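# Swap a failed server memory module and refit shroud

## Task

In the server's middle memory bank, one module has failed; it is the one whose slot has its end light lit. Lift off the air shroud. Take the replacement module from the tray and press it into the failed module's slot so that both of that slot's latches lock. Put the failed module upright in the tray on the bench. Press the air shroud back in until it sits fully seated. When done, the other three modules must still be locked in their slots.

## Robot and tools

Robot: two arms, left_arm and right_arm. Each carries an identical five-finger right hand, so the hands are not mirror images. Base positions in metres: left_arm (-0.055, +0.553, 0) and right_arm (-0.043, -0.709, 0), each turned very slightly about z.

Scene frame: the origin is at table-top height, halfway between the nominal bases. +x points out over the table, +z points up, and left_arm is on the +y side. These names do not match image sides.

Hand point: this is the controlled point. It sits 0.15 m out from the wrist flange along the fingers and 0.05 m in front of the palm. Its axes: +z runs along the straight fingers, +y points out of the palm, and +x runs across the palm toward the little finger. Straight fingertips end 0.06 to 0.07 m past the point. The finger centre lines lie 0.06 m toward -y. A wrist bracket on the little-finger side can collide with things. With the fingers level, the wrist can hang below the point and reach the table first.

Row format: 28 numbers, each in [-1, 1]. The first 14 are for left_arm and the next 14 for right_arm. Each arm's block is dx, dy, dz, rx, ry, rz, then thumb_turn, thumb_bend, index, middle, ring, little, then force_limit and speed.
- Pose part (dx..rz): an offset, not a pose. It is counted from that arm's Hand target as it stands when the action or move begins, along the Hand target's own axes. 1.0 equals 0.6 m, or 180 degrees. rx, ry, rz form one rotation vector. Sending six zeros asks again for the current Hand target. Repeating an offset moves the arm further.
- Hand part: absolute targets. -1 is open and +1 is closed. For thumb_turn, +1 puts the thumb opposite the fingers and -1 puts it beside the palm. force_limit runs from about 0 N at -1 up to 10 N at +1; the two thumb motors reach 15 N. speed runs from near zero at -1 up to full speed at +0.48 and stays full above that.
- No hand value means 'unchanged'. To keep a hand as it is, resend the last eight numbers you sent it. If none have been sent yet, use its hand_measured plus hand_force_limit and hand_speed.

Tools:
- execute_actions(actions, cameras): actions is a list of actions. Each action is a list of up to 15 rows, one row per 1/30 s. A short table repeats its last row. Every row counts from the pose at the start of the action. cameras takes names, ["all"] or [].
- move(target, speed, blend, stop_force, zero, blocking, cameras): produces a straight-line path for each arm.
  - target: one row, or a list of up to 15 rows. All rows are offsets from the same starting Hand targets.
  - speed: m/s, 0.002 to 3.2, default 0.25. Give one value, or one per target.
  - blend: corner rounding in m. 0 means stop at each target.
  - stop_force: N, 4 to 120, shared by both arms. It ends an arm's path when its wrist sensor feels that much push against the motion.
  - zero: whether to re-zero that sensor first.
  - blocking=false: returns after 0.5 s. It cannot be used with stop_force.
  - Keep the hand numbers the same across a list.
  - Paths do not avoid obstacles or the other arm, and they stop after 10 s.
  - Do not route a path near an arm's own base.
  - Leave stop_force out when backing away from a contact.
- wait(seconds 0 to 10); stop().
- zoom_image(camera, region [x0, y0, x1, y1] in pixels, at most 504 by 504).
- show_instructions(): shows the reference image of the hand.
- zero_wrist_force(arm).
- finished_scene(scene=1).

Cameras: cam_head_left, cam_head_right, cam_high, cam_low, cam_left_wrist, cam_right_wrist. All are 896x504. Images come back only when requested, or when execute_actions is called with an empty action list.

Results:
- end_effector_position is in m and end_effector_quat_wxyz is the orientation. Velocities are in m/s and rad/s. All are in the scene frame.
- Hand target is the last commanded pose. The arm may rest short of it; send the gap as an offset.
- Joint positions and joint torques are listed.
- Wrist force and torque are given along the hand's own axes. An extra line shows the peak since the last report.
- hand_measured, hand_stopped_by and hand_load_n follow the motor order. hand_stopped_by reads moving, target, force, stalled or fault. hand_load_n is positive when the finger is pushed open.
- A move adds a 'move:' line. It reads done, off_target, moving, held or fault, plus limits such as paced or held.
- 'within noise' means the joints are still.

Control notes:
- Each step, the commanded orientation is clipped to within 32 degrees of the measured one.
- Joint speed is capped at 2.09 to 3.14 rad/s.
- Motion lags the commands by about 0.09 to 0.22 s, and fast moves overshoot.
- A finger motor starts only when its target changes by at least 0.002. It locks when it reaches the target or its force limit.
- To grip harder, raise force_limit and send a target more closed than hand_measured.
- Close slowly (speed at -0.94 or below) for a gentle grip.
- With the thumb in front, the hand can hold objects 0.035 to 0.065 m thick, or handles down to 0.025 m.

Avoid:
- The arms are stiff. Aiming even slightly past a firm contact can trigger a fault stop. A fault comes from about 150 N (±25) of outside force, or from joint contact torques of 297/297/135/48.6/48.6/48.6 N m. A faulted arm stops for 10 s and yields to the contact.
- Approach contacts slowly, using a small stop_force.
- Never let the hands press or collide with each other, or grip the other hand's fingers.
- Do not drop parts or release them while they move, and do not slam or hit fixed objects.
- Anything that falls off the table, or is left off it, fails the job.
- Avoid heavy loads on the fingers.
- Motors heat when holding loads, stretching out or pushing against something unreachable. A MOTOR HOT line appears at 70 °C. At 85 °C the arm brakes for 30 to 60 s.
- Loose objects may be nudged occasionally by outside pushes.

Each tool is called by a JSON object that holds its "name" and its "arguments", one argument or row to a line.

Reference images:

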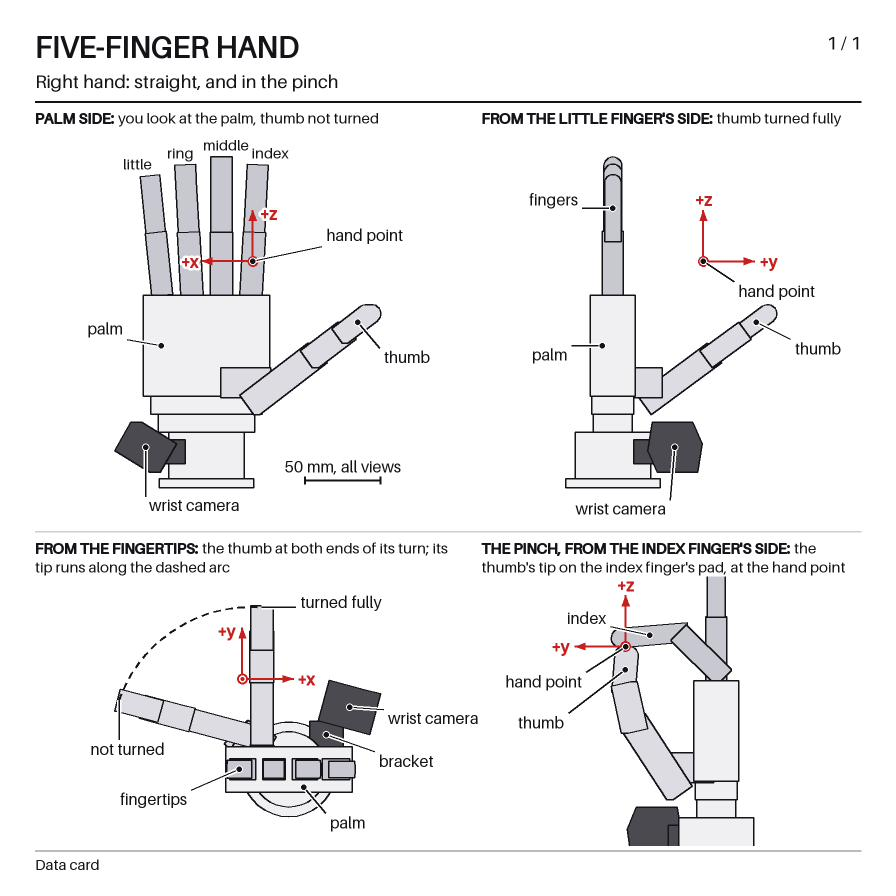

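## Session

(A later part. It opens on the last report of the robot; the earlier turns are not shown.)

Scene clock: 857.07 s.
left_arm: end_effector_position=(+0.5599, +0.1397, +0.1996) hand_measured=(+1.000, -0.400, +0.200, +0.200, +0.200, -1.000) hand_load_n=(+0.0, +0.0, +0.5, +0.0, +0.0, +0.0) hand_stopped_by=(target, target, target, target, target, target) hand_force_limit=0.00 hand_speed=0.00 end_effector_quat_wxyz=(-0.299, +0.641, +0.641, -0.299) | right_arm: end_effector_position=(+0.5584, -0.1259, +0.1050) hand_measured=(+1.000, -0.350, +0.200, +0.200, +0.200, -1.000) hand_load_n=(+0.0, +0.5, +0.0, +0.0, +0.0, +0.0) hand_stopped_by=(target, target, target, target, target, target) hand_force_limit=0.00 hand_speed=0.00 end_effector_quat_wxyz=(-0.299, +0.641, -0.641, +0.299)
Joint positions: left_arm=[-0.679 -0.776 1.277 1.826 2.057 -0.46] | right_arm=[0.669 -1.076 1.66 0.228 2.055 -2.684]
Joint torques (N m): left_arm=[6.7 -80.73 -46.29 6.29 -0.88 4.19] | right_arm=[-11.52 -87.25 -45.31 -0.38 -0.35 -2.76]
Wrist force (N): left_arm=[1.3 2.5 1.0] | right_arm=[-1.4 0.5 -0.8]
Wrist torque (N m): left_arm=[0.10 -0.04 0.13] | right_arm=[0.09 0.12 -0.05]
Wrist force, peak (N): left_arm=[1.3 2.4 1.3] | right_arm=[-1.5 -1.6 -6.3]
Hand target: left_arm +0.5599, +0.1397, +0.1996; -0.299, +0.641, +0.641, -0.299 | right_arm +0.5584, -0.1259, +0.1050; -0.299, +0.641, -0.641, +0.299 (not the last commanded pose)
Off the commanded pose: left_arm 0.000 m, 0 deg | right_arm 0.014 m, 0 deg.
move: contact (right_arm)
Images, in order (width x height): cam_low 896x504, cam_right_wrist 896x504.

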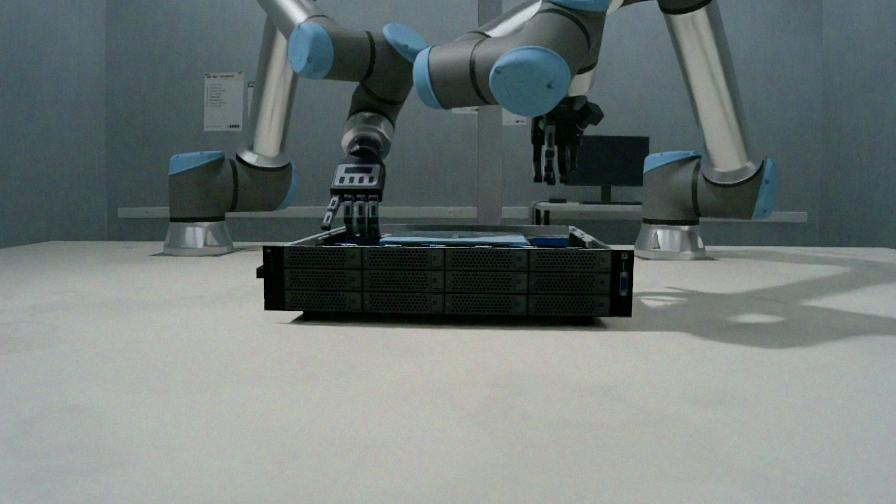

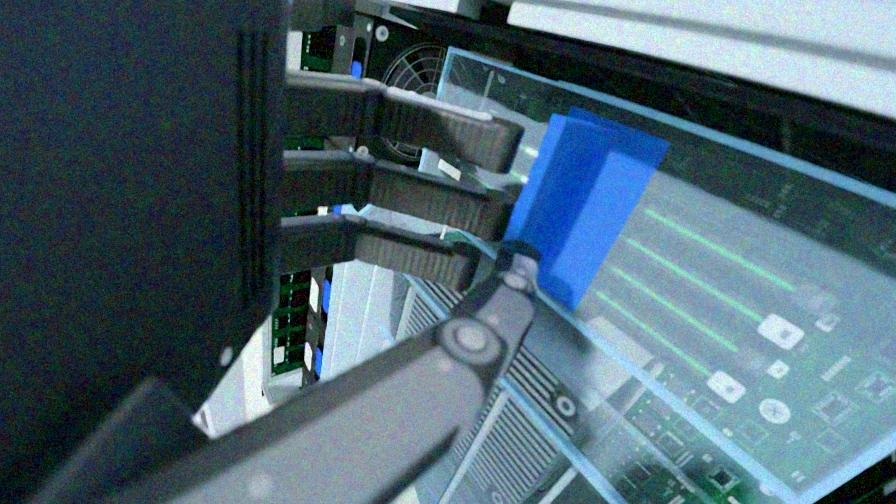

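{"name": "move", "arguments": {
  "target": [0, 0, 0, 0, 0, 0, 1, -0.4, 0.2, 0.2, 0.2, -1, 0, 0, 0, -0.00766, -0.00643, 0, 0, 0, 1, -0.75, 0.2, 0.2, 0.2, -1, 0, 0],
  "speed": 0.05
}}

{"name": "move", "arguments": {
  "target": [0, 0, 0, 0, 0, 0, 1, -0.4, 0.2, 0.2, 0.2, -1, 0, 0, 0, 0.02681, 0.0225, 0, 0, 0, 1, -0.75, 0.2, 0.2, 0.2, -1, 0, 0],
  "speed": 0.03,
  "stop_force": 4,
  "cameras": ["cam_right_wrist", "cam_low"]
}}

{"name": "zoom_image", "arguments": {
  "camera": "cam_right_wrist",
  "region": [350, 80, 630, 340]
}}

{"name": "zoom_image", "arguments": {
  "camera": "cam_low",
  "region": [290, 140, 450, 260]
}}

Scene clock: 869.70 s.
left_arm: end_effector_position=(+0.5599, +0.1397, +0.1996) hand_measured=(+1.000, -0.400, +0.200, +0.200, +0.200, -1.000) hand_load_n=(+0.0, +0.0, +0.0, +0.0, +0.0, +0.0) hand_stopped_by=(target, target, target, target, target, target) hand_force_limit=0.00 hand_speed=0.00 end_effector_quat_wxyz=(-0.299, +0.641, +0.641, -0.299) | right_arm: end_effector_position=(+0.5584, -0.1259, +0.1112) hand_measured=(+1.000, -0.750, +0.200, +0.200, +0.200, -1.000) hand_load_n=(+0.0, +0.0, +0.5, +0.0, +0.0, +0.0) hand_stopped_by=(target, target, target, target, target, target) hand_force_limit=0.00 hand_speed=0.00 end_effector_quat_wxyz=(-0.299, +0.641, -0.641, +0.299)
Joint positions: left_arm=[-0.679 -0.776 1.277 1.826 2.057 -0.46] | right_arm=[0.669 -1.082 1.656 0.238 2.055 -2.684]
Joint torques (N m): left_arm=[10 -79.85 -47 6.53 -1.39 3.46] | right_arm=[-11.49 -71.98 -39.44 0.15 -0.37 -3.63]
Wrist force (N): left_arm=[1.2 1.9 0.9] | right_arm=[-1.4 0.3 -0.5]
Wrist torque (N m): left_arm=[0.02 -0.02 0.10] | right_arm=[0.06 0.13 -0.06]
Wrist force, peak (N): left_arm=[1.5 2.7 0.9] | right_arm=[-1.8 0.3 -1.2]
Hand target: left_arm +0.5599, +0.1397, +0.1996; -0.299, +0.641, +0.641, -0.299 | right_arm +0.5584, -0.1259, +0.1110; -0.299, +0.641, -0.641, +0.299
Off the commanded pose: left_arm 0.000 m, 0 deg | right_arm 0.000 m, 0 deg.
move: done

Scene clock: 871.03 s.
left_arm: end_effector_position=(+0.5599, +0.1397, +0.1996) hand_measured=(+1.000, -0.400, +0.200, +0.200, +0.200, -1.000) hand_load_n=(+0.0, +0.0, +0.0, +0.0, +0.0, +0.0) hand_stopped_by=(target, target, target, target, target, target) hand_force_limit=0.00 hand_speed=0.00 end_effector_quat_wxyz=(-0.299, +0.641, +0.641, -0.299) | right_arm: end_effector_position=(+0.5584, -0.1258, +0.0898) hand_measured=(+1.000, -0.750, +0.200, +0.200, +0.200, -1.000) hand_load_n=(+0.0, +0.0, +0.0, +0.0, +0.0, +0.5) hand_stopped_by=(target, target, target, target, target, target) hand_force_limit=0.00 hand_speed=0.00 end_effector_quat_wxyz=(-0.299, +0.640, -0.641, +0.299)
Joint positions: left_arm=[-0.679 -0.776 1.277 1.826 2.057 -0.46] | right_arm=[0.669 -1.062 1.669 0.205 2.055 -2.684]
Joint torques (N m): left_arm=[6.91 -80.31 -46.66 6.15 -1.64 3.9] | right_arm=[-10.01 -70.9 -25.24 1.76 0.06 -2.05]
Wrist force (N): left_arm=[1.5 2.3 0.7] | right_arm=[-1.0 -4.0 -3.6]
Wrist torque (N m): left_arm=[0.10 -0.05 0.14] | right_arm=[0.42 0.32 -0.31]
Wrist force, peak (N): left_arm=[1.4 2.5 1.0] | right_arm=[-1.5 -4.0 -3.8]
Hand target: left_arm +0.5599, +0.1397, +0.1996; -0.299, +0.641, +0.641, -0.299 | right_arm +0.5584, -0.1258, +0.0898; -0.299, +0.640, -0.641, +0.299
Off the commanded pose: left_arm 0.000 m, 0 deg | right_arm 0.000 m, 0 deg.
move: contact (right_arm)
Images, in order (width x height): cam_low 896x504, cam_right_wrist 896x504.

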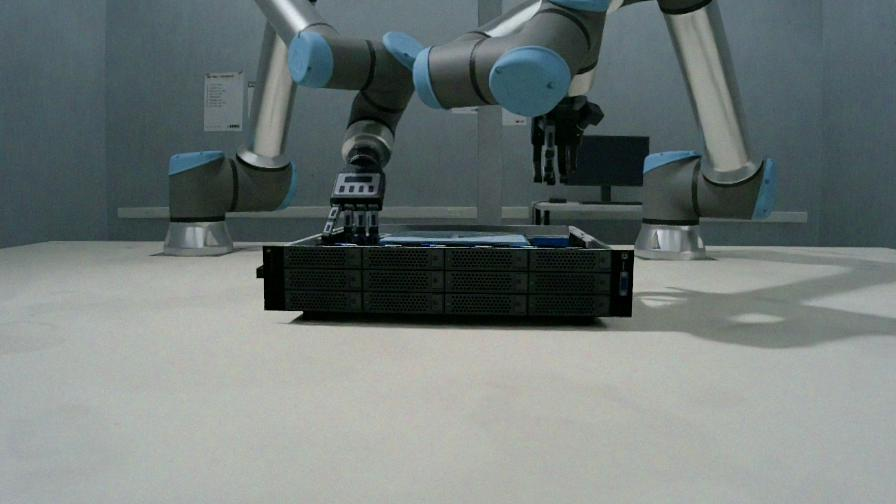

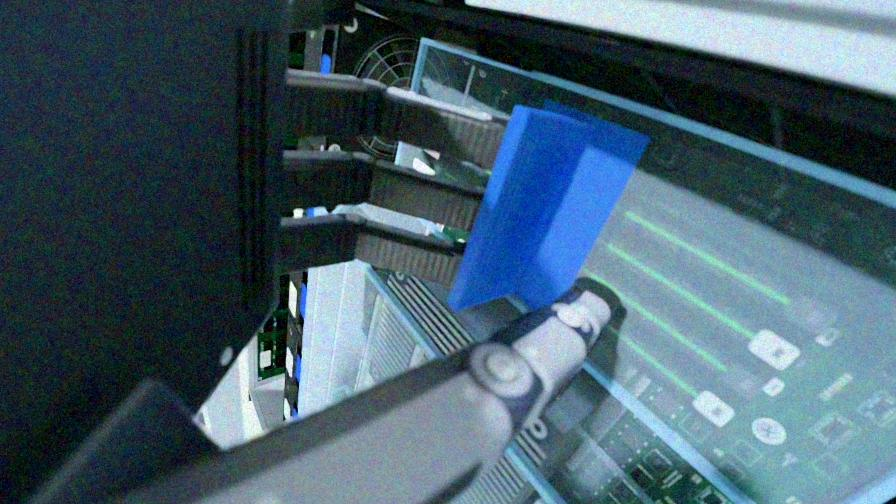

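Scaled by 1.800 from the camera's 896x504 image, which has a finer 1280x720 frame.

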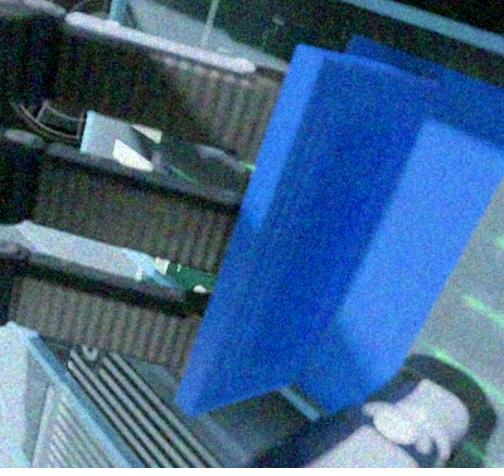

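Scaled by 3.150 from the camera's 896x504 image, which has a finer 1280x720 frame.

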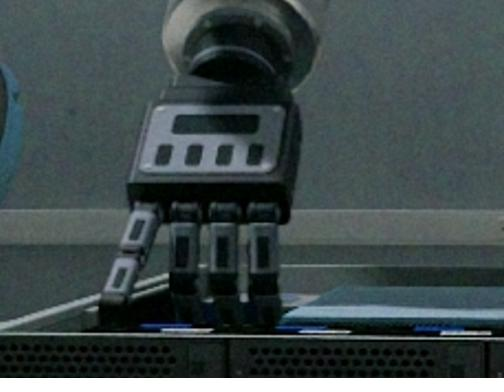

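{"name": "move", "arguments": {
  "target": [0, 0, 0, 0, 0, 0, 1, -0.4, 0.2, 0.2, 0.2, -1, 0, 0, 0, -0.0332, -0.02786, 0, 0, 0, 1, -0.75, 0.2, 0.2, 0.2, -1, 0, 0],
  "speed": 0.05
}}

{"name": "move", "arguments": {
  "target": [0, 0, 0, 0, 0, 0, 1, -0.75, 0.2, 0.2, 0.2, 1, 0, 0, 0, 0, 0, 0, 0, 0, 1, -0.75, 0.2, 0.2, 0.2, 1, 0, 0],
  "speed": 0.05
}}

{"name": "move", "arguments": {
  "target": [0, 0, 0, 0, 0, 0, 1, -0.75, 0.2, 0.2, 0.2, 1, 0, 0, 0, 0.03575, 0.03, 0, 0, 0, 1, -0.75, 0.2, 0.2, 0.2, 1, 0, 0],
  "speed": 0.03,
  "stop_force": 4,
  "cameras": ["cam_right_wrist", "cam_low", "cam_left_wrist"]
}}

{"name": "zoom_image", "arguments": {
  "camera": "cam_right_wrist",
  "region": [350, 80, 630, 340]
}}

Scene clock: 887.33 s.
left_arm: end_effector_position=(+0.5599, +0.1397, +0.1996) hand_measured=(+1.000, -0.400, +0.200, +0.200, +0.200, -1.000) hand_load_n=(+0.0, +0.0, +0.0, +0.0, +0.0, +0.0) hand_stopped_by=(target, target, target, target, target, target) hand_force_limit=0.00 hand_speed=0.00 end_effector_quat_wxyz=(-0.299, +0.641, +0.641, -0.299) | right_arm: end_effector_position=(+0.5585, -0.1258, +0.1161) hand_measured=(+1.000, -0.750, +0.200, +0.200, +0.200, -1.000) hand_load_n=(+0.0, +0.0, +0.0, +0.0, +0.0, +0.0) hand_stopped_by=(target, target, target, target, target, target) hand_force_limit=0.00 hand_speed=0.00 end_effector_quat_wxyz=(-0.299, +0.640, -0.641, +0.299)
Joint positions: left_arm=[-0.679 -0.776 1.277 1.826 2.057 -0.46] | right_arm=[0.669 -1.086 1.653 0.245 2.055 -2.684]
Joint torques (N m): left_arm=[8.73 -76.72 -46.15 6.45 -1.31 3.76] | right_arm=[-10.5 -60.83 -25.83 -1.57 -0.39 -3.42]
Wrist force (N): left_arm=[1.2 2.2 0.7] | right_arm=[-1.6 0.4 -1.1]
Wrist torque (N m): left_arm=[0.07 0.00 0.12] | right_arm=[0.10 0.19 -0.06]
Wrist force, peak (N): left_arm=[1.5 2.7 0.9] | right_arm=[-1.4 -4.4 -3.5]
Hand target: left_arm +0.5599, +0.1397, +0.1996; -0.299, +0.641, +0.641, -0.299 | right_arm +0.5584, -0.1259, +0.1158; -0.299, +0.640, -0.641, +0.299
Off the commanded pose: left_arm 0.000 m, 0 deg | right_arm 0.000 m, 0 deg.
move: done

Scene clock: 888.37 s.
left_arm: end_effector_position=(+0.5599, +0.1397, +0.1996) hand_measured=(+1.000, -0.750, +0.200, +0.200, +0.200, +1.000) hand_load_n=(+0.0, +0.0, +0.0, +0.0, +0.0, +0.0) hand_stopped_by=(target, target, target, target, target, target) hand_force_limit=0.00 hand_speed=0.00 end_effector_quat_wxyz=(-0.299, +0.641, +0.641, -0.299) | right_arm: end_effector_position=(+0.5584, -0.1259, +0.1158) hand_measured=(+1.000, -0.750, +0.200, +0.200, +0.200, +1.000) hand_load_n=(+0.0, +0.0, +0.0, +0.0, +0.0, +0.5) hand_stopped_by=(target, target, target, target, target, target) hand_force_limit=0.00 hand_speed=0.00 end_effector_quat_wxyz=(-0.299, +0.640, -0.641, +0.299)
Joint positions: left_arm=[-0.679 -0.776 1.277 1.826 2.057 -0.46] | right_arm=[0.669 -1.086 1.653 0.245 2.055 -2.684]
Joint torques (N m): left_arm=[5.51 -77.1 -45.03 5.21 -1.3 3.82] | right_arm=[-11.38 -62.46 -26.95 -1.3 -0.66 -3.72]
Wrist force (N): left_arm=[1.5 1.7 0.8] | right_arm=[-1.5 0.1 -0.9]
Wrist torque (N m): left_arm=[0.01 -0.05 0.11] | right_arm=[0.04 0.17 -0.07]
Wrist force, peak (N): left_arm=[1.3 2.7 1.1] | right_arm=[-1.9 0.8 -0.9]
Hand target: left_arm +0.5599, +0.1397, +0.1996; -0.299, +0.641, +0.641, -0.299 | right_arm +0.5584, -0.1259, +0.1158; -0.299, +0.640, -0.641, +0.299
Off the commanded pose: left_arm 0.000 m, 0 deg | right_arm 0.000 m, 0 deg.
move: done

Scene clock: 890.47 s.
left_arm: end_effector_position=(+0.5599, +0.1397, +0.1996) hand_measured=(+1.000, -0.750, +0.200, +0.200, +0.200, +1.000) hand_load_n=(-0.5, +0.0, +0.0, +0.0, +0.0, +0.0) hand_stopped_by=(target, target, target, target, target, target) hand_force_limit=0.00 hand_speed=0.00 end_effector_quat_wxyz=(-0.299, +0.641, +0.641, -0.299) | right_arm: end_effector_position=(+0.5584, -0.1258, +0.0878) hand_measured=(+1.000, -0.750, +0.200, +0.200, +0.200, +1.000) hand_load_n=(+0.5, +0.0, +0.0, +0.0, +0.0, +0.0) hand_stopped_by=(target, target, target, target, target, target) hand_force_limit=0.00 hand_speed=0.00 end_effector_quat_wxyz=(-0.299, +0.640, -0.641, +0.299)
Joint positions: left_arm=[-0.679 -0.776 1.277 1.826 2.057 -0.46] | right_arm=[0.669 -1.061 1.671 0.202 2.055 -2.684]
Joint torques (N m): left_arm=[7.51 -78.06 -40.42 3.19 -1.41 3.73] | right_arm=[-3.16 -87.7 -44.81 4.25 0.84 -1.12]
Wrist force (N): left_arm=[1.4 2.2 0.6] | right_arm=[-1.5 0.3 -0.9]
Wrist torque (N m): left_arm=[0.08 -0.04 0.12] | right_arm=[0.07 0.15 -0.04]
Wrist force, peak (N): left_arm=[1.7 2.7 0.6] | right_arm=[-1.8 0.6 -1.6]
Hand target: left_arm +0.5599, +0.1397, +0.1996; -0.299, +0.641, +0.641, -0.299 | right_arm +0.5584, -0.1258, +0.0878; -0.299, +0.640, -0.641, +0.299
Off the commanded pose: left_arm 0.000 m, 0 deg | right_arm 0.000 m, 0 deg.
move: done
Images, in order (width x height): cam_low 896x504, cam_left_wrist 896x504, cam_right_wrist 896x504.

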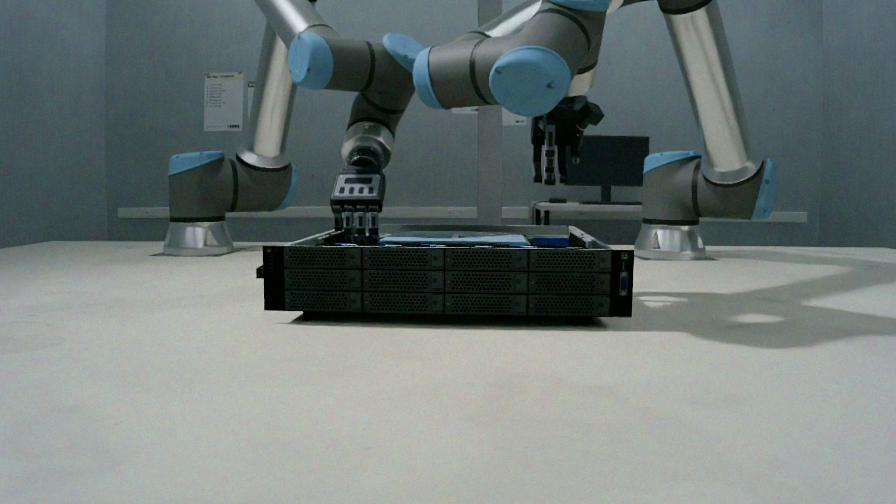

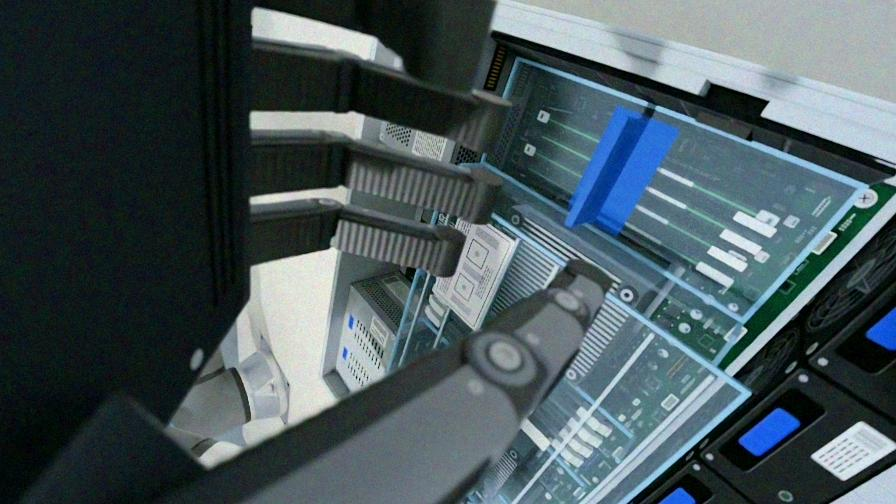

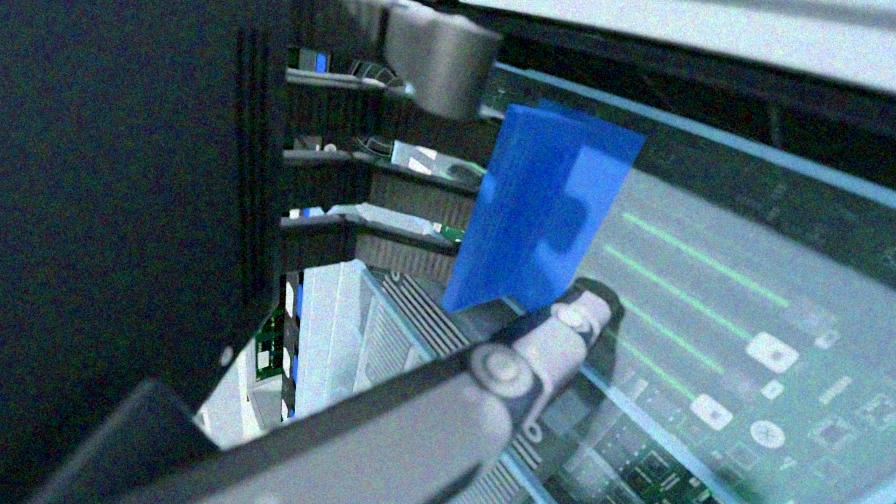

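Scaled by 1.800 from the camera's 896x504 image, which has a finer 1280x720 frame.

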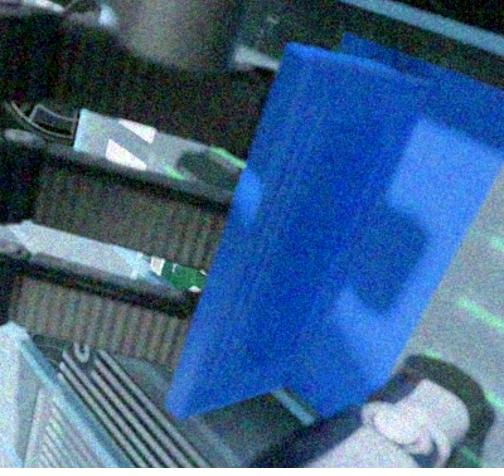

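{"name": "move", "arguments": {
  "target": [0, 0, 0, 0, 0, 0, 1, -0.75, 0.2, 0.2, 0.2, 1, 0, 0, 0, 0, 0, 0, 0, 0, 1, 0.0, 0.2, 0.2, 0.2, 1, -0.7, -0.9],
  "speed": 0.05
}}

{"name": "move", "arguments": {
  "target": [0, 0, 0, 0, 0, 0, 1, -0.75, 0.2, 0.2, 0.2, 1, 0, 0, 0, 0, 0, 0, 0, 0, 1, 0.0, 0.6, 0.6, 0.6, 1, -0.7, -0.9],
  "speed": 0.05,
  "cameras": ["cam_right_wrist", "cam_low"]
}}

{"name": "zoom_image", "arguments": {
  "camera": "cam_right_wrist",
  "region": [350, 80, 630, 340]
}}

Scene clock: 902.30 s.
left_arm: end_effector_position=(+0.5599, +0.1397, +0.1996) hand_measured=(+1.000, -0.750, +0.200, +0.200, +0.200, +1.000) hand_load_n=(+0.0, +0.0, +0.0, +0.0, +0.0, +0.0) hand_stopped_by=(target, target, target, target, target, target) hand_force_limit=0.00 hand_speed=0.00 end_effector_quat_wxyz=(-0.299, +0.641, +0.641, -0.299) | right_arm: end_effector_position=(+0.5584, -0.1258, +0.0878) hand_measured=(+1.000, -0.350, +0.200, +0.200, +0.200, +1.000) hand_load_n=(+0.5, +3.0, +0.0, +0.0, +0.0, +0.0) hand_stopped_by=(target, force, target, target, target, target) hand_force_limit=-0.70 hand_speed=-0.90 end_effector_quat_wxyz=(-0.299, +0.641, -0.641, +0.299)
Joint positions: left_arm=[-0.679 -0.776 1.277 1.826 2.057 -0.46] | right_arm=[0.669 -1.061 1.671 0.202 2.055 -2.684]
Joint torques (N m): left_arm=[6.03 -76.96 -28.53 3.23 -0.54 4] | right_arm=[7.21 -86.56 -44.28 3.07 1.83 2.26]
Wrist force (N): left_arm=[1.5 2.1 0.8] | right_arm=[-1.4 3.3 -2.1]
Wrist torque (N m): left_arm=[0.06 -0.05 0.13] | right_arm=[0.16 0.16 0.02]
Wrist force, peak (N): left_arm=[1.5 2.8 0.6] | right_arm=[-1.4 3.3 -2.1]
Hand target: left_arm +0.5599, +0.1397, +0.1996; -0.299, +0.641, +0.641, -0.299 | right_arm +0.5584, -0.1258, +0.0878; -0.299, +0.640, -0.641, +0.299
Off the commanded pose: left_arm 0.000 m, 0 deg | right_arm 0.000 m, 0 deg.
move: done

Scene clock: 903.07 s.
left_arm: end_effector_position=(+0.5599, +0.1397, +0.1996) hand_measured=(+1.000, -0.750, +0.200, +0.200, +0.200, +1.000) hand_load_n=(+0.0, +0.0, +0.0, +0.0, +0.0, +0.0) hand_stopped_by=(target, target, target, target, target, target) hand_force_limit=0.00 hand_speed=0.00 end_effector_quat_wxyz=(-0.299, +0.641, +0.641, -0.299) | right_arm: end_effector_position=(+0.5584, -0.1258, +0.0878) hand_measured=(+1.000, -0.350, +0.320, +0.262, +0.338, +1.000) hand_load_n=(+0.5, +4.0, +3.0, +2.5, +1.5, +0.0) hand_stopped_by=(target, force, force, force, force, target) hand_force_limit=-0.70 hand_speed=-0.90 end_effector_quat_wxyz=(-0.299, +0.641, -0.641, +0.299)
Joint positions: left_arm=[-0.679 -0.776 1.277 1.826 2.057 -0.46] | right_arm=[0.669 -1.061 1.671 0.202 2.055 -2.684]
Joint torques (N m): left_arm=[7.77 -80.31 -27.76 3.13 -1.27 3.88] | right_arm=[8.33 -86.89 -44.37 0.33 1.73 2.23]
Wrist force (N): left_arm=[1.1 2.3 0.8] | right_arm=[-1.4 2.5 0.5]
Wrist torque (N m): left_arm=[0.08 0.00 0.12] | right_arm=[0.16 0.12 0.00]
Wrist force, peak (N): left_arm=[1.4 2.7 0.7] | right_arm=[-1.5 3.4 -2.0]
Hand target: left_arm +0.5599, +0.1397, +0.1996; -0.299, +0.641, +0.641, -0.299 | right_arm +0.5584, -0.1258, +0.0878; -0.299, +0.640, -0.641, +0.299
Off the commanded pose: left_arm 0.000 m, 0 deg | right_arm 0.000 m, 0 deg.
move: done
Images, in order (width x height): cam_low 896x504, cam_right_wrist 896x504.

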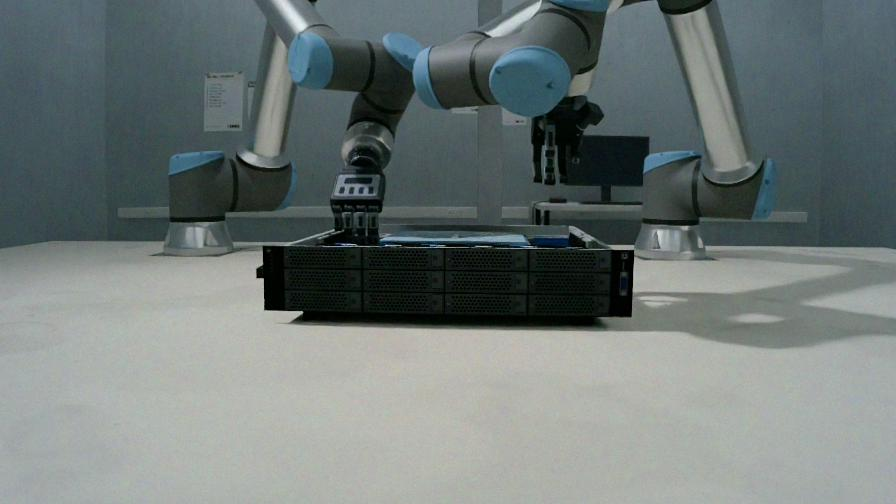

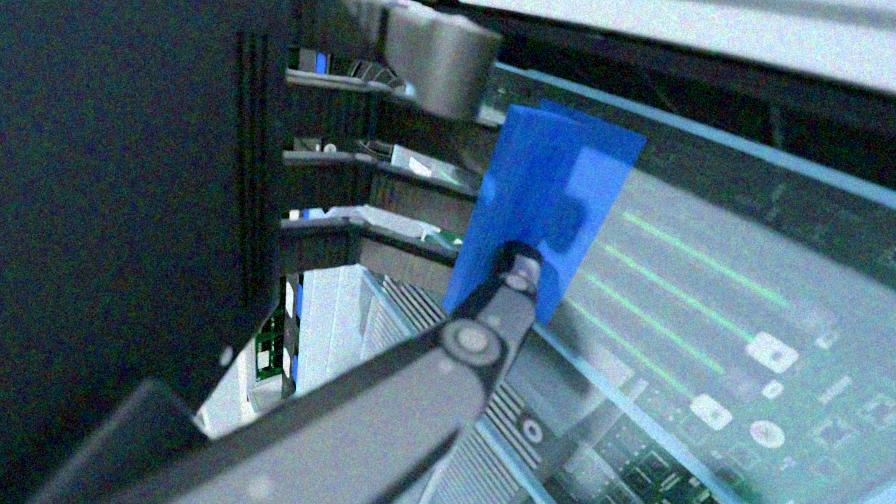

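Scaled by 1.800 from the camera's 896x504 image, which has a finer 1280x720 frame.

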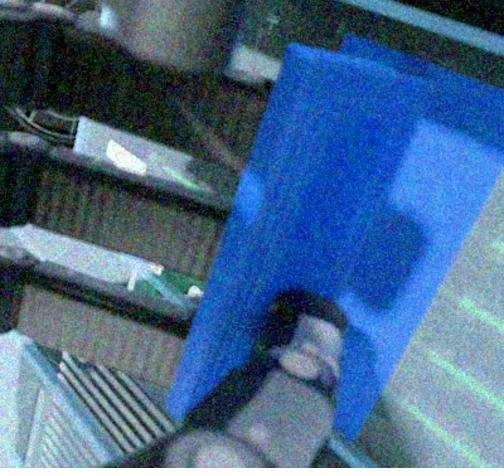

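{"name": "zoom_image", "arguments": {
  "camera": "cam_low",
  "region": [480, 140, 640, 260]
}}

Scaled by 3.150 from the camera's 896x504 image, which has a finer 1280x720 frame.

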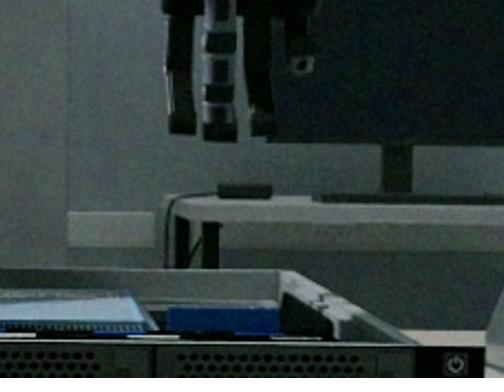

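{"name": "move", "arguments": {
  "target": [0.0033, 0.0652, 0.1157, 0, 0, 0, 1, -0.75, 0.0, 0.0, 0.0, 1, 0, 0, 0, 0, 0, 0, 0, 0, 1, 0.0, 0.6, 0.6, 0.6, 1, -0.7, -0.9],
  "speed": 0.08,
  "cameras": ["cam_left_wrist", "cam_low"]
}}

{"name": "zoom_image", "arguments": {
  "camera": "cam_low",
  "region": [480, 140, 640, 260]
}}

{"name": "zoom_image", "arguments": {
  "camera": "cam_left_wrist",
  "region": [400, 50, 680, 310]
}}

Scene clock: 941.20 s.
left_arm: end_effector_position=(+0.5318, +0.1417, +0.1249) hand_measured=(+1.000, -0.750, +0.000, +0.000, +0.000, +1.000) hand_load_n=(+0.0, +0.5, +0.0, +0.0, +0.0, +0.0) hand_stopped_by=(target, target, target, target, target, target) hand_force_limit=0.00 hand_speed=0.00 end_effector_quat_wxyz=(-0.299, +0.641, +0.641, -0.299) | right_arm: end_effector_position=(+0.5584, -0.1258, +0.0878) hand_measured=(+1.000, -0.350, +0.320, +0.262, +0.338, +1.000) hand_load_n=(+0.5, +4.5, +3.0, +2.5, +1.5, +0.0) hand_stopped_by=(target, force, force, force, force, target) hand_force_limit=-0.70 hand_speed=-0.90 end_effector_quat_wxyz=(-0.299, +0.640, -0.641, +0.299)
Joint positions: left_arm=[-0.698 -0.746 1.373 1.693 2.07 -0.476] | right_arm=[0.669 -1.061 1.671 0.202 2.055 -2.684]
Joint torques (N m): left_arm=[5.47 -98.02 -44.37 6.06 0.22 0.62] | right_arm=[7.1 -86.98 -43.53 -0.87 1.87 2.32]
Wrist force (N): left_arm=[1.9 2.1 1.0] | right_arm=[-1.5 2.3 0.4]
Wrist torque (N m): left_arm=[0.06 -0.12 0.20] | right_arm=[0.13 0.14 -0.01]
Wrist force, peak (N): left_arm=[2.0 3.1 2.4] | right_arm=[-1.5 2.8 0.8]
Hand target: left_arm +0.5319, +0.1417, +0.1250; -0.299, +0.641, +0.641, -0.299 | right_arm +0.5584, -0.1258, +0.0878; -0.299, +0.640, -0.641, +0.299
Off the commanded pose: left_arm 0.000 m, 0 deg | right_arm 0.000 m, 0 deg.
move: done
Images, in order (width x height): cam_low 896x504, cam_left_wrist 896x504.

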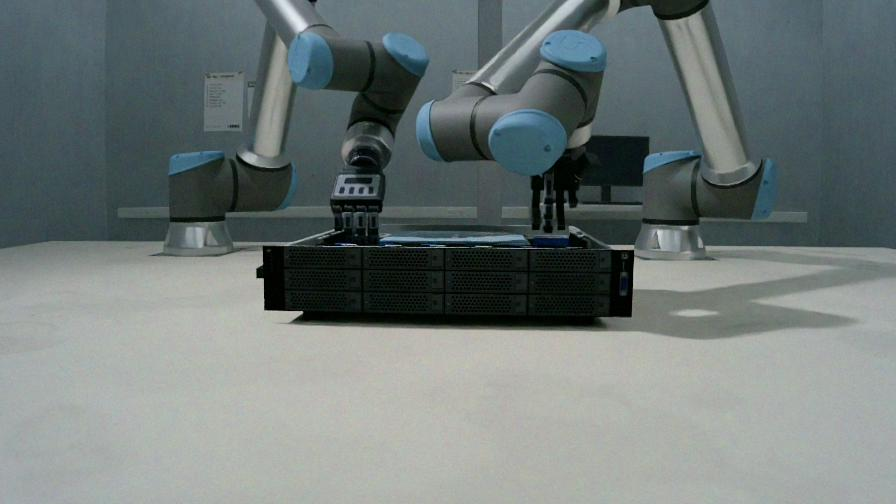

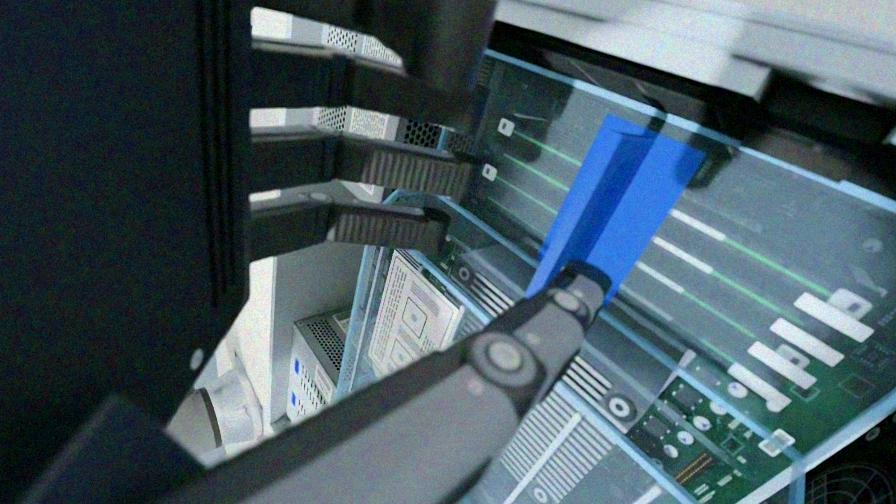

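Scaled by 3.150 from the camera's 896x504 image, which has a finer 1280x720 frame.

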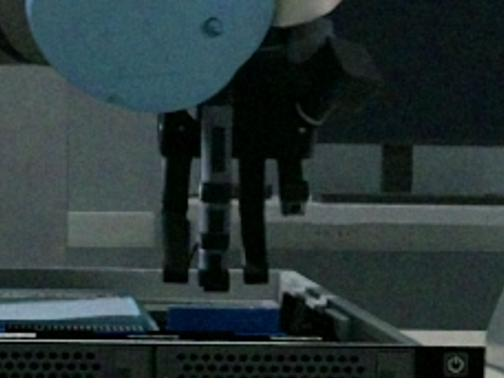

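Scaled by 1.800 from the camera's 896x504 image, which has a finer 1280x720 frame.

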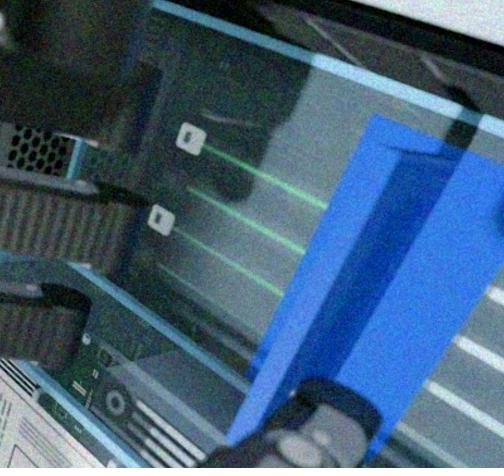

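{"name": "move", "arguments": {
  "target": [0, 0, 0, 0, 0, 0, 1, -0.75, 0.2, 0.2, 0.2, 1, 0, 0, 0, 0, 0, 0, 0, 0, 1, 0.0, 0.6, 0.6, 0.6, 1, -0.7, -0.9],
  "speed": 0.08
}}

{"name": "move", "arguments": {
  "target": [0.008, 0.0572, 0.0382, 0, 0, 0, 1, -0.75, 0.2, 0.2, 0.2, 1, 0, 0, 0, 0, 0, 0, 0, 0, 1, 0.0, 0.6, 0.6, 0.6, 1, -0.7, -0.9],
  "speed": 0.03,
  "stop_force": 4,
  "cameras": ["cam_left_wrist", "cam_low"]
}}

{"name": "zoom_image", "arguments": {
  "camera": "cam_low",
  "region": [480, 140, 640, 260]
}}

{"name": "zoom_image", "arguments": {
  "camera": "cam_left_wrist",
  "region": [400, 50, 680, 310]
}}

Scene clock: 956.60 s.
left_arm: end_effector_position=(+0.5319, +0.1417, +0.1250) hand_measured=(+1.000, -0.750, +0.200, +0.200, +0.200, +1.000) hand_load_n=(+0.0, +0.0, +0.0, +0.0, +0.0, +0.0) hand_stopped_by=(target, target, target, target, target, target) hand_force_limit=0.00 hand_speed=0.00 end_effector_quat_wxyz=(-0.299, +0.641, +0.641, -0.299) | right_arm: end_effector_position=(+0.5584, -0.1258, +0.0878) hand_measured=(+1.000, -0.350, +0.320, +0.262, +0.338, +1.000) hand_load_n=(+0.5, +4.5, +3.0, +2.5, +1.5, +0.0) hand_stopped_by=(target, force, force, force, force, target) hand_force_limit=-0.70 hand_speed=-0.90 end_effector_quat_wxyz=(-0.299, +0.640, -0.641, +0.299)
Joint positions: left_arm=[-0.698 -0.746 1.373 1.693 2.07 -0.475] | right_arm=[0.669 -1.061 1.671 0.202 2.055 -2.684]
Joint torques (N m): left_arm=[10.25 -93.41 -42.27 3.51 -0.82 3.99] | right_arm=[7.3 -85.61 -43.61 -1.09 1.78 2.23]
Wrist force (N): left_arm=[1.5 2.3 1.0] | right_arm=[-1.4 2.4 0.5]
Wrist torque (N m): left_arm=[0.08 -0.06 0.18] | right_arm=[0.15 0.12 0.00]
Wrist force, peak (N): left_arm=[1.7 2.6 0.7] | right_arm=[-1.8 2.5 0.6]
Hand target: left_arm +0.5319, +0.1417, +0.1250; -0.299, +0.641, +0.641, -0.299 | right_arm +0.5584, -0.1258, +0.0878; -0.299, +0.640, -0.641, +0.299
Off the commanded pose: left_arm 0.000 m, 0 deg | right_arm 0.000 m, 0 deg.
move: done

Scene clock: 959.10 s.
left_arm: end_effector_position=(+0.5364, +0.1465, +0.0840) hand_measured=(+1.000, -0.750, +0.200, +0.200, +0.200, +1.000) hand_load_n=(+0.0, +0.0, +0.0, +0.0, +0.0, +0.0) hand_stopped_by=(target, target, target, target, target, target) hand_force_limit=0.00 hand_speed=0.00 end_effector_quat_wxyz=(-0.299, +0.641, +0.641, -0.299) | right_arm: end_effector_position=(+0.5584, -0.1258, +0.0878) hand_measured=(+1.000, -0.350, +0.320, +0.262, +0.338, +1.000) hand_load_n=(+0.5, +4.5, +3.5, +2.5, +1.5, +0.0) hand_stopped_by=(target, force, force, force, force, target) hand_force_limit=-0.70 hand_speed=-0.90 end_effector_quat_wxyz=(-0.299, +0.640, -0.641, +0.299)
Joint positions: left_arm=[-0.69 -0.702 1.376 1.649 2.065 -0.469] | right_arm=[0.669 -1.061 1.671 0.202 2.055 -2.684]
Joint torques (N m): left_arm=[-9 -99.23 -30.21 6.83 1.42 -1.44] | right_arm=[7.72 -86.25 -42.93 -0.92 1.69 2.01]
Wrist force (N): left_arm=[1.2 2.4 1.1] | right_arm=[-1.2 2.4 0.3]
Wrist torque (N m): left_arm=[0.08 -0.05 0.01] | right_arm=[0.16 0.09 0.02]
Wrist force, peak (N): left_arm=[1.1 3.0 1.3] | right_arm=[-1.8 2.6 0.5]
Hand target: left_arm +0.5364, +0.1465, +0.0840; -0.299, +0.641, +0.641, -0.299 | right_arm +0.5584, -0.1258, +0.0878; -0.299, +0.640, -0.641, +0.299
Off the commanded pose: left_arm 0.000 m, 0 deg | right_arm 0.000 m, 0 deg.
move: done
Images, in order (width x height): cam_low 896x504, cam_left_wrist 896x504.

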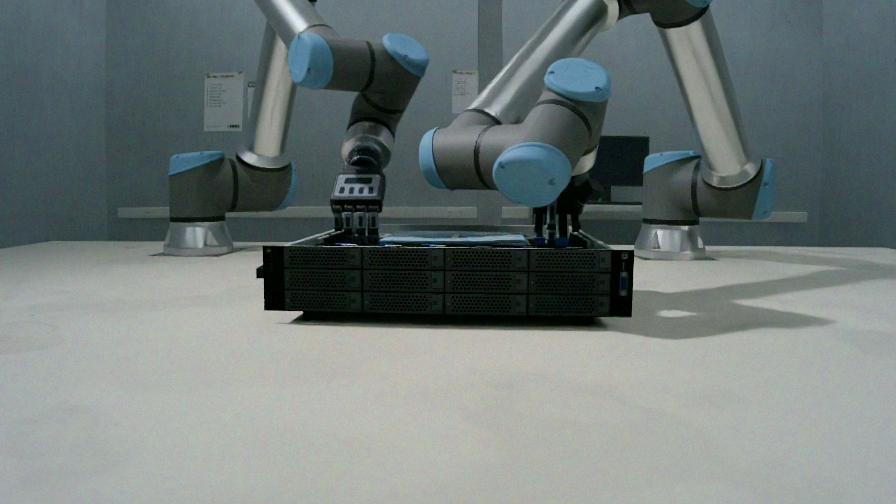

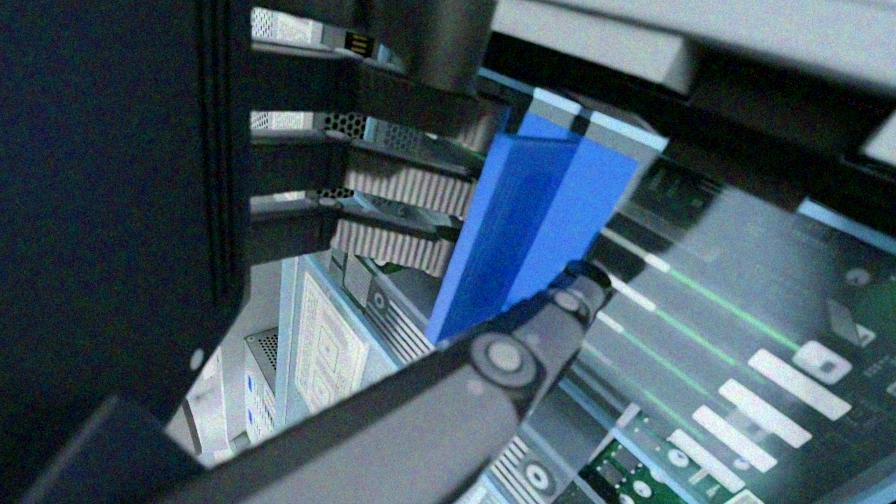

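Scaled by 3.150 from the camera's 896x504 image, which has a finer 1280x720 frame.

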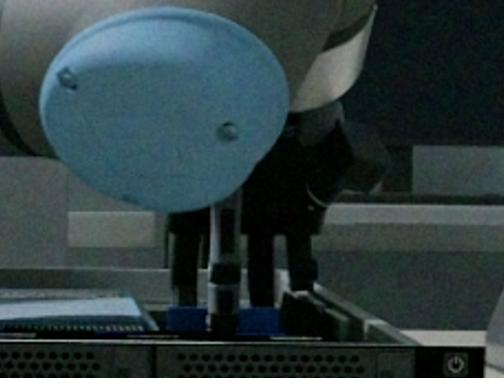

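Scaled by 1.800 from the camera's 896x504 image, which has a finer 1280x720 frame.

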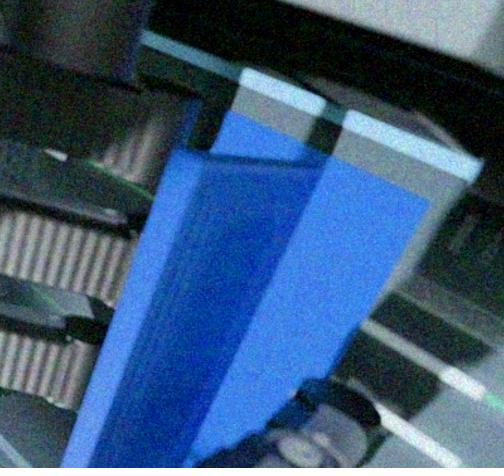

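{"name": "move", "arguments": {
  "target": [0, 0, 0, 0, 0, 0, 1, 0.0, 0.2, 0.2, 0.2, 1, -0.7, -0.9, 0, 0, 0, 0, 0, 0, 1, 0.0, 0.6, 0.6, 0.6, 1, -0.7, -0.9],
  "speed": 0.05
}}

{"name": "move", "arguments": {
  "target": [0, 0, 0, 0, 0, 0, 1, 0.0, 0.6, 0.6, 0.6, 1, -0.7, -0.9, 0, 0, 0, 0, 0, 0, 1, 0.0, 0.6, 0.6, 0.6, 1, -0.7, -0.9],
  "speed": 0.05,
  "cameras": ["cam_left_wrist", "cam_low"]
}}

Scene clock: 968.63 s.
left_arm: end_effector_position=(+0.5364, +0.1465, +0.0840) hand_measured=(+1.000, -0.446, +0.200, +0.200, +0.200, +1.000) hand_load_n=(+0.5, +2.5, +0.0, +0.0, +0.5, +0.0) hand_stopped_by=(target, force, target, target, target, target) hand_force_limit=-0.70 hand_speed=-0.90 end_effector_quat_wxyz=(-0.299, +0.641, +0.641, -0.299) | right_arm: end_effector_position=(+0.5584, -0.1258, +0.0878) hand_measured=(+1.000, -0.350, +0.320, +0.262, +0.338, +1.000) hand_load_n=(+0.5, +4.5, +2.0, +2.0, +2.5, +0.0) hand_stopped_by=(target, force, force, force, force, target) hand_force_limit=-0.70 hand_speed=-0.90 end_effector_quat_wxyz=(-0.299, +0.640, -0.641, +0.299)
Joint positions: left_arm=[-0.69 -0.702 1.376 1.649 2.065 -0.469] | right_arm=[0.669 -1.061 1.671 0.202 2.055 -2.684]
Joint torques (N m): left_arm=[-8.64 -98.77 -42.16 6.17 1.69 -3.16] | right_arm=[6.75 -85.47 -42.28 -0.84 1.81 1.76]
Wrist force (N): left_arm=[1.4 4.5 0.9] | right_arm=[-1.3 2.4 -0.2]
Wrist torque (N m): left_arm=[0.02 -0.07 0.03] | right_arm=[0.13 0.08 -0.02]
Wrist force, peak (N): left_arm=[1.9 4.7 0.5] | right_arm=[-1.4 2.8 0.3]
Hand target: left_arm +0.5364, +0.1465, +0.0840; -0.299, +0.641, +0.641, -0.299 | right_arm +0.5584, -0.1258, +0.0878; -0.299, +0.640, -0.641, +0.299
Off the commanded pose: left_arm 0.000 m, 0 deg | right_arm 0.000 m, 0 deg.
move: done

Scene clock: 969.73 s.
left_arm: end_effector_position=(+0.5364, +0.1465, +0.0840) hand_measured=(+1.000, -0.446, +0.404, +0.338, +0.432, +1.000) hand_load_n=(+0.5, +4.0, +1.0, +1.0, +3.5, +0.0) hand_stopped_by=(target, force, force, force, force, target) hand_force_limit=-0.70 hand_speed=-0.90 end_effector_quat_wxyz=(-0.299, +0.641, +0.641, -0.299) | right_arm: end_effector_position=(+0.5584, -0.1258, +0.0878) hand_measured=(+1.000, -0.350, +0.320, +0.262, +0.338, +1.000) hand_load_n=(+0.5, +4.5, +2.0, +2.5, +2.0, +0.0) hand_stopped_by=(target, force, force, force, force, target) hand_force_limit=-0.70 hand_speed=-0.90 end_effector_quat_wxyz=(-0.299, +0.640, -0.641, +0.299)
Joint positions: left_arm=[-0.69 -0.702 1.376 1.649 2.065 -0.469] | right_arm=[0.669 -1.061 1.671 0.202 2.055 -2.684]
Joint torques (N m): left_arm=[-7.99 -96.87 -40.7 6.57 1.41 -2.59] | right_arm=[7.88 -85.12 -41.74 -0.9 1.78 1.84]
Wrist force (N): left_arm=[1.2 4.1 2.3] | right_arm=[-1.1 2.0 0.0]
Wrist torque (N m): left_arm=[0.06 -0.10 0.01] | right_arm=[0.12 0.04 0.00]
Wrist force, peak (N): left_arm=[1.2 5.1 0.6] | right_arm=[-1.6 2.6 0.2]
Hand target: left_arm +0.5364, +0.1465, +0.0840; -0.299, +0.641, +0.641, -0.299 | right_arm +0.5584, -0.1258, +0.0878; -0.299, +0.640, -0.641, +0.299
Off the commanded pose: left_arm 0.000 m, 0 deg | right_arm 0.000 m, 0 deg.
move: done
Images, in order (width x height): cam_low 896x504, cam_left_wrist 896x504.

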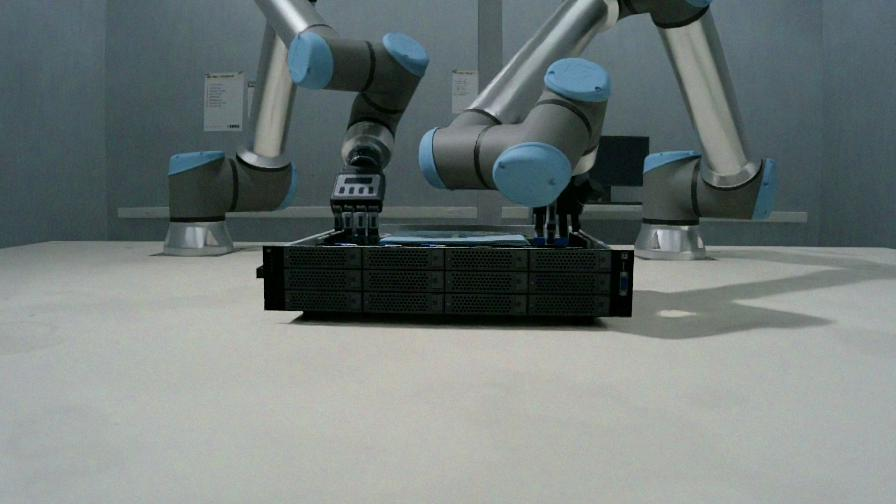

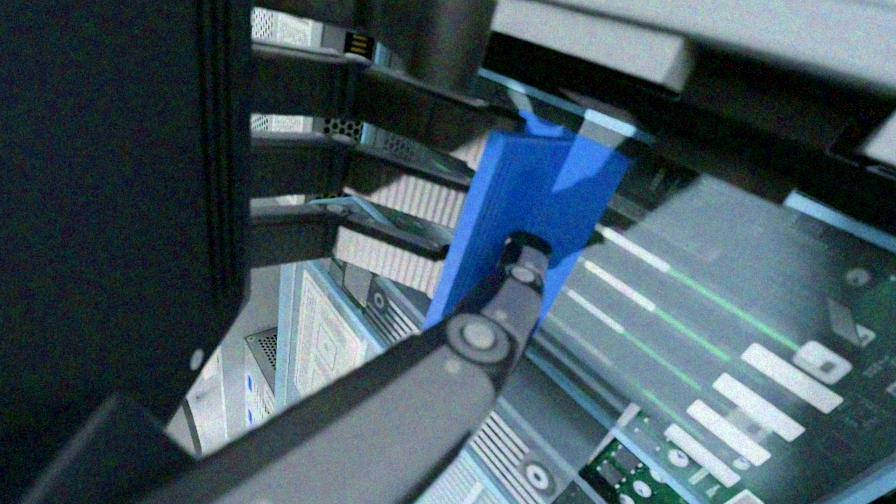

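{"name": "move", "arguments": {
  "target": [0, 0, 0, 0, 0, 0, 1, 0.3, 0.8, 0.8, 0.8, 1, -0.1, -0.9, 0, 0, 0, 0, 0, 0, 1, 0.3, 0.8, 0.8, 0.8, 1, -0.1, -0.9],
  "speed": 0.05,
  "cameras": ["cam_right_wrist"]
}}

Scene clock: 977.80 s.
left_arm: end_effector_position=(+0.5364, +0.1465, +0.0840) hand_measured=(+1.000, -0.442, +0.420, +0.354, +0.440, +1.000) hand_load_n=(+0.5, +8.0, +4.5, +6.0, +1.5, +0.0) hand_stopped_by=(target, force, force, force, force, target) hand_force_limit=-0.10 hand_speed=-0.90 end_effector_quat_wxyz=(-0.299, +0.641, +0.641, -0.299) | right_arm: end_effector_position=(+0.5584, -0.1258, +0.0878) hand_measured=(+1.000, -0.348, +0.336, +0.278, +0.354, +1.000) hand_load_n=(+0.5, +8.5, +5.5, +6.0, +4.5, +0.0) hand_stopped_by=(target, force, force, force, force, target) hand_force_limit=-0.10 hand_speed=-0.90 end_effector_quat_wxyz=(-0.299, +0.640, -0.641, +0.299)
Joint positions: left_arm=[-0.69 -0.702 1.376 1.649 2.065 -0.469] | right_arm=[0.669 -1.061 1.671 0.202 2.055 -2.684]
Joint torques (N m): left_arm=[-8.04 -99.97 -40.94 6.42 1.73 -2.66] | right_arm=[6.87 -85.23 -41.35 -0.93 1.51 1.85]
Wrist force (N): left_arm=[1.6 4.0 2.7] | right_arm=[-1.5 1.6 -0.3]
Wrist torque (N m): left_arm=[0.02 -0.10 0.06] | right_arm=[0.10 0.07 -0.01]
Wrist force, peak (N): left_arm=[1.8 4.5 2.5] | right_arm=[-1.3 2.4 0.2]
Hand target: left_arm +0.5364, +0.1465, +0.0840; -0.299, +0.641, +0.641, -0.299 | right_arm +0.5584, -0.1258, +0.0878; -0.299, +0.640, -0.641, +0.299
Off the commanded pose: left_arm 0.000 m, 0 deg | right_arm 0.000 m, 0 deg.
move: done
Images, in order (width x height): cam_right_wrist 896x504.

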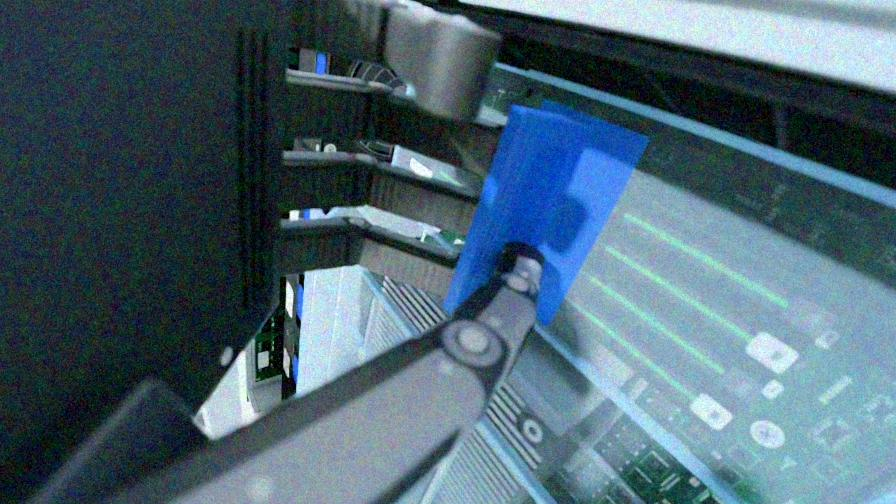

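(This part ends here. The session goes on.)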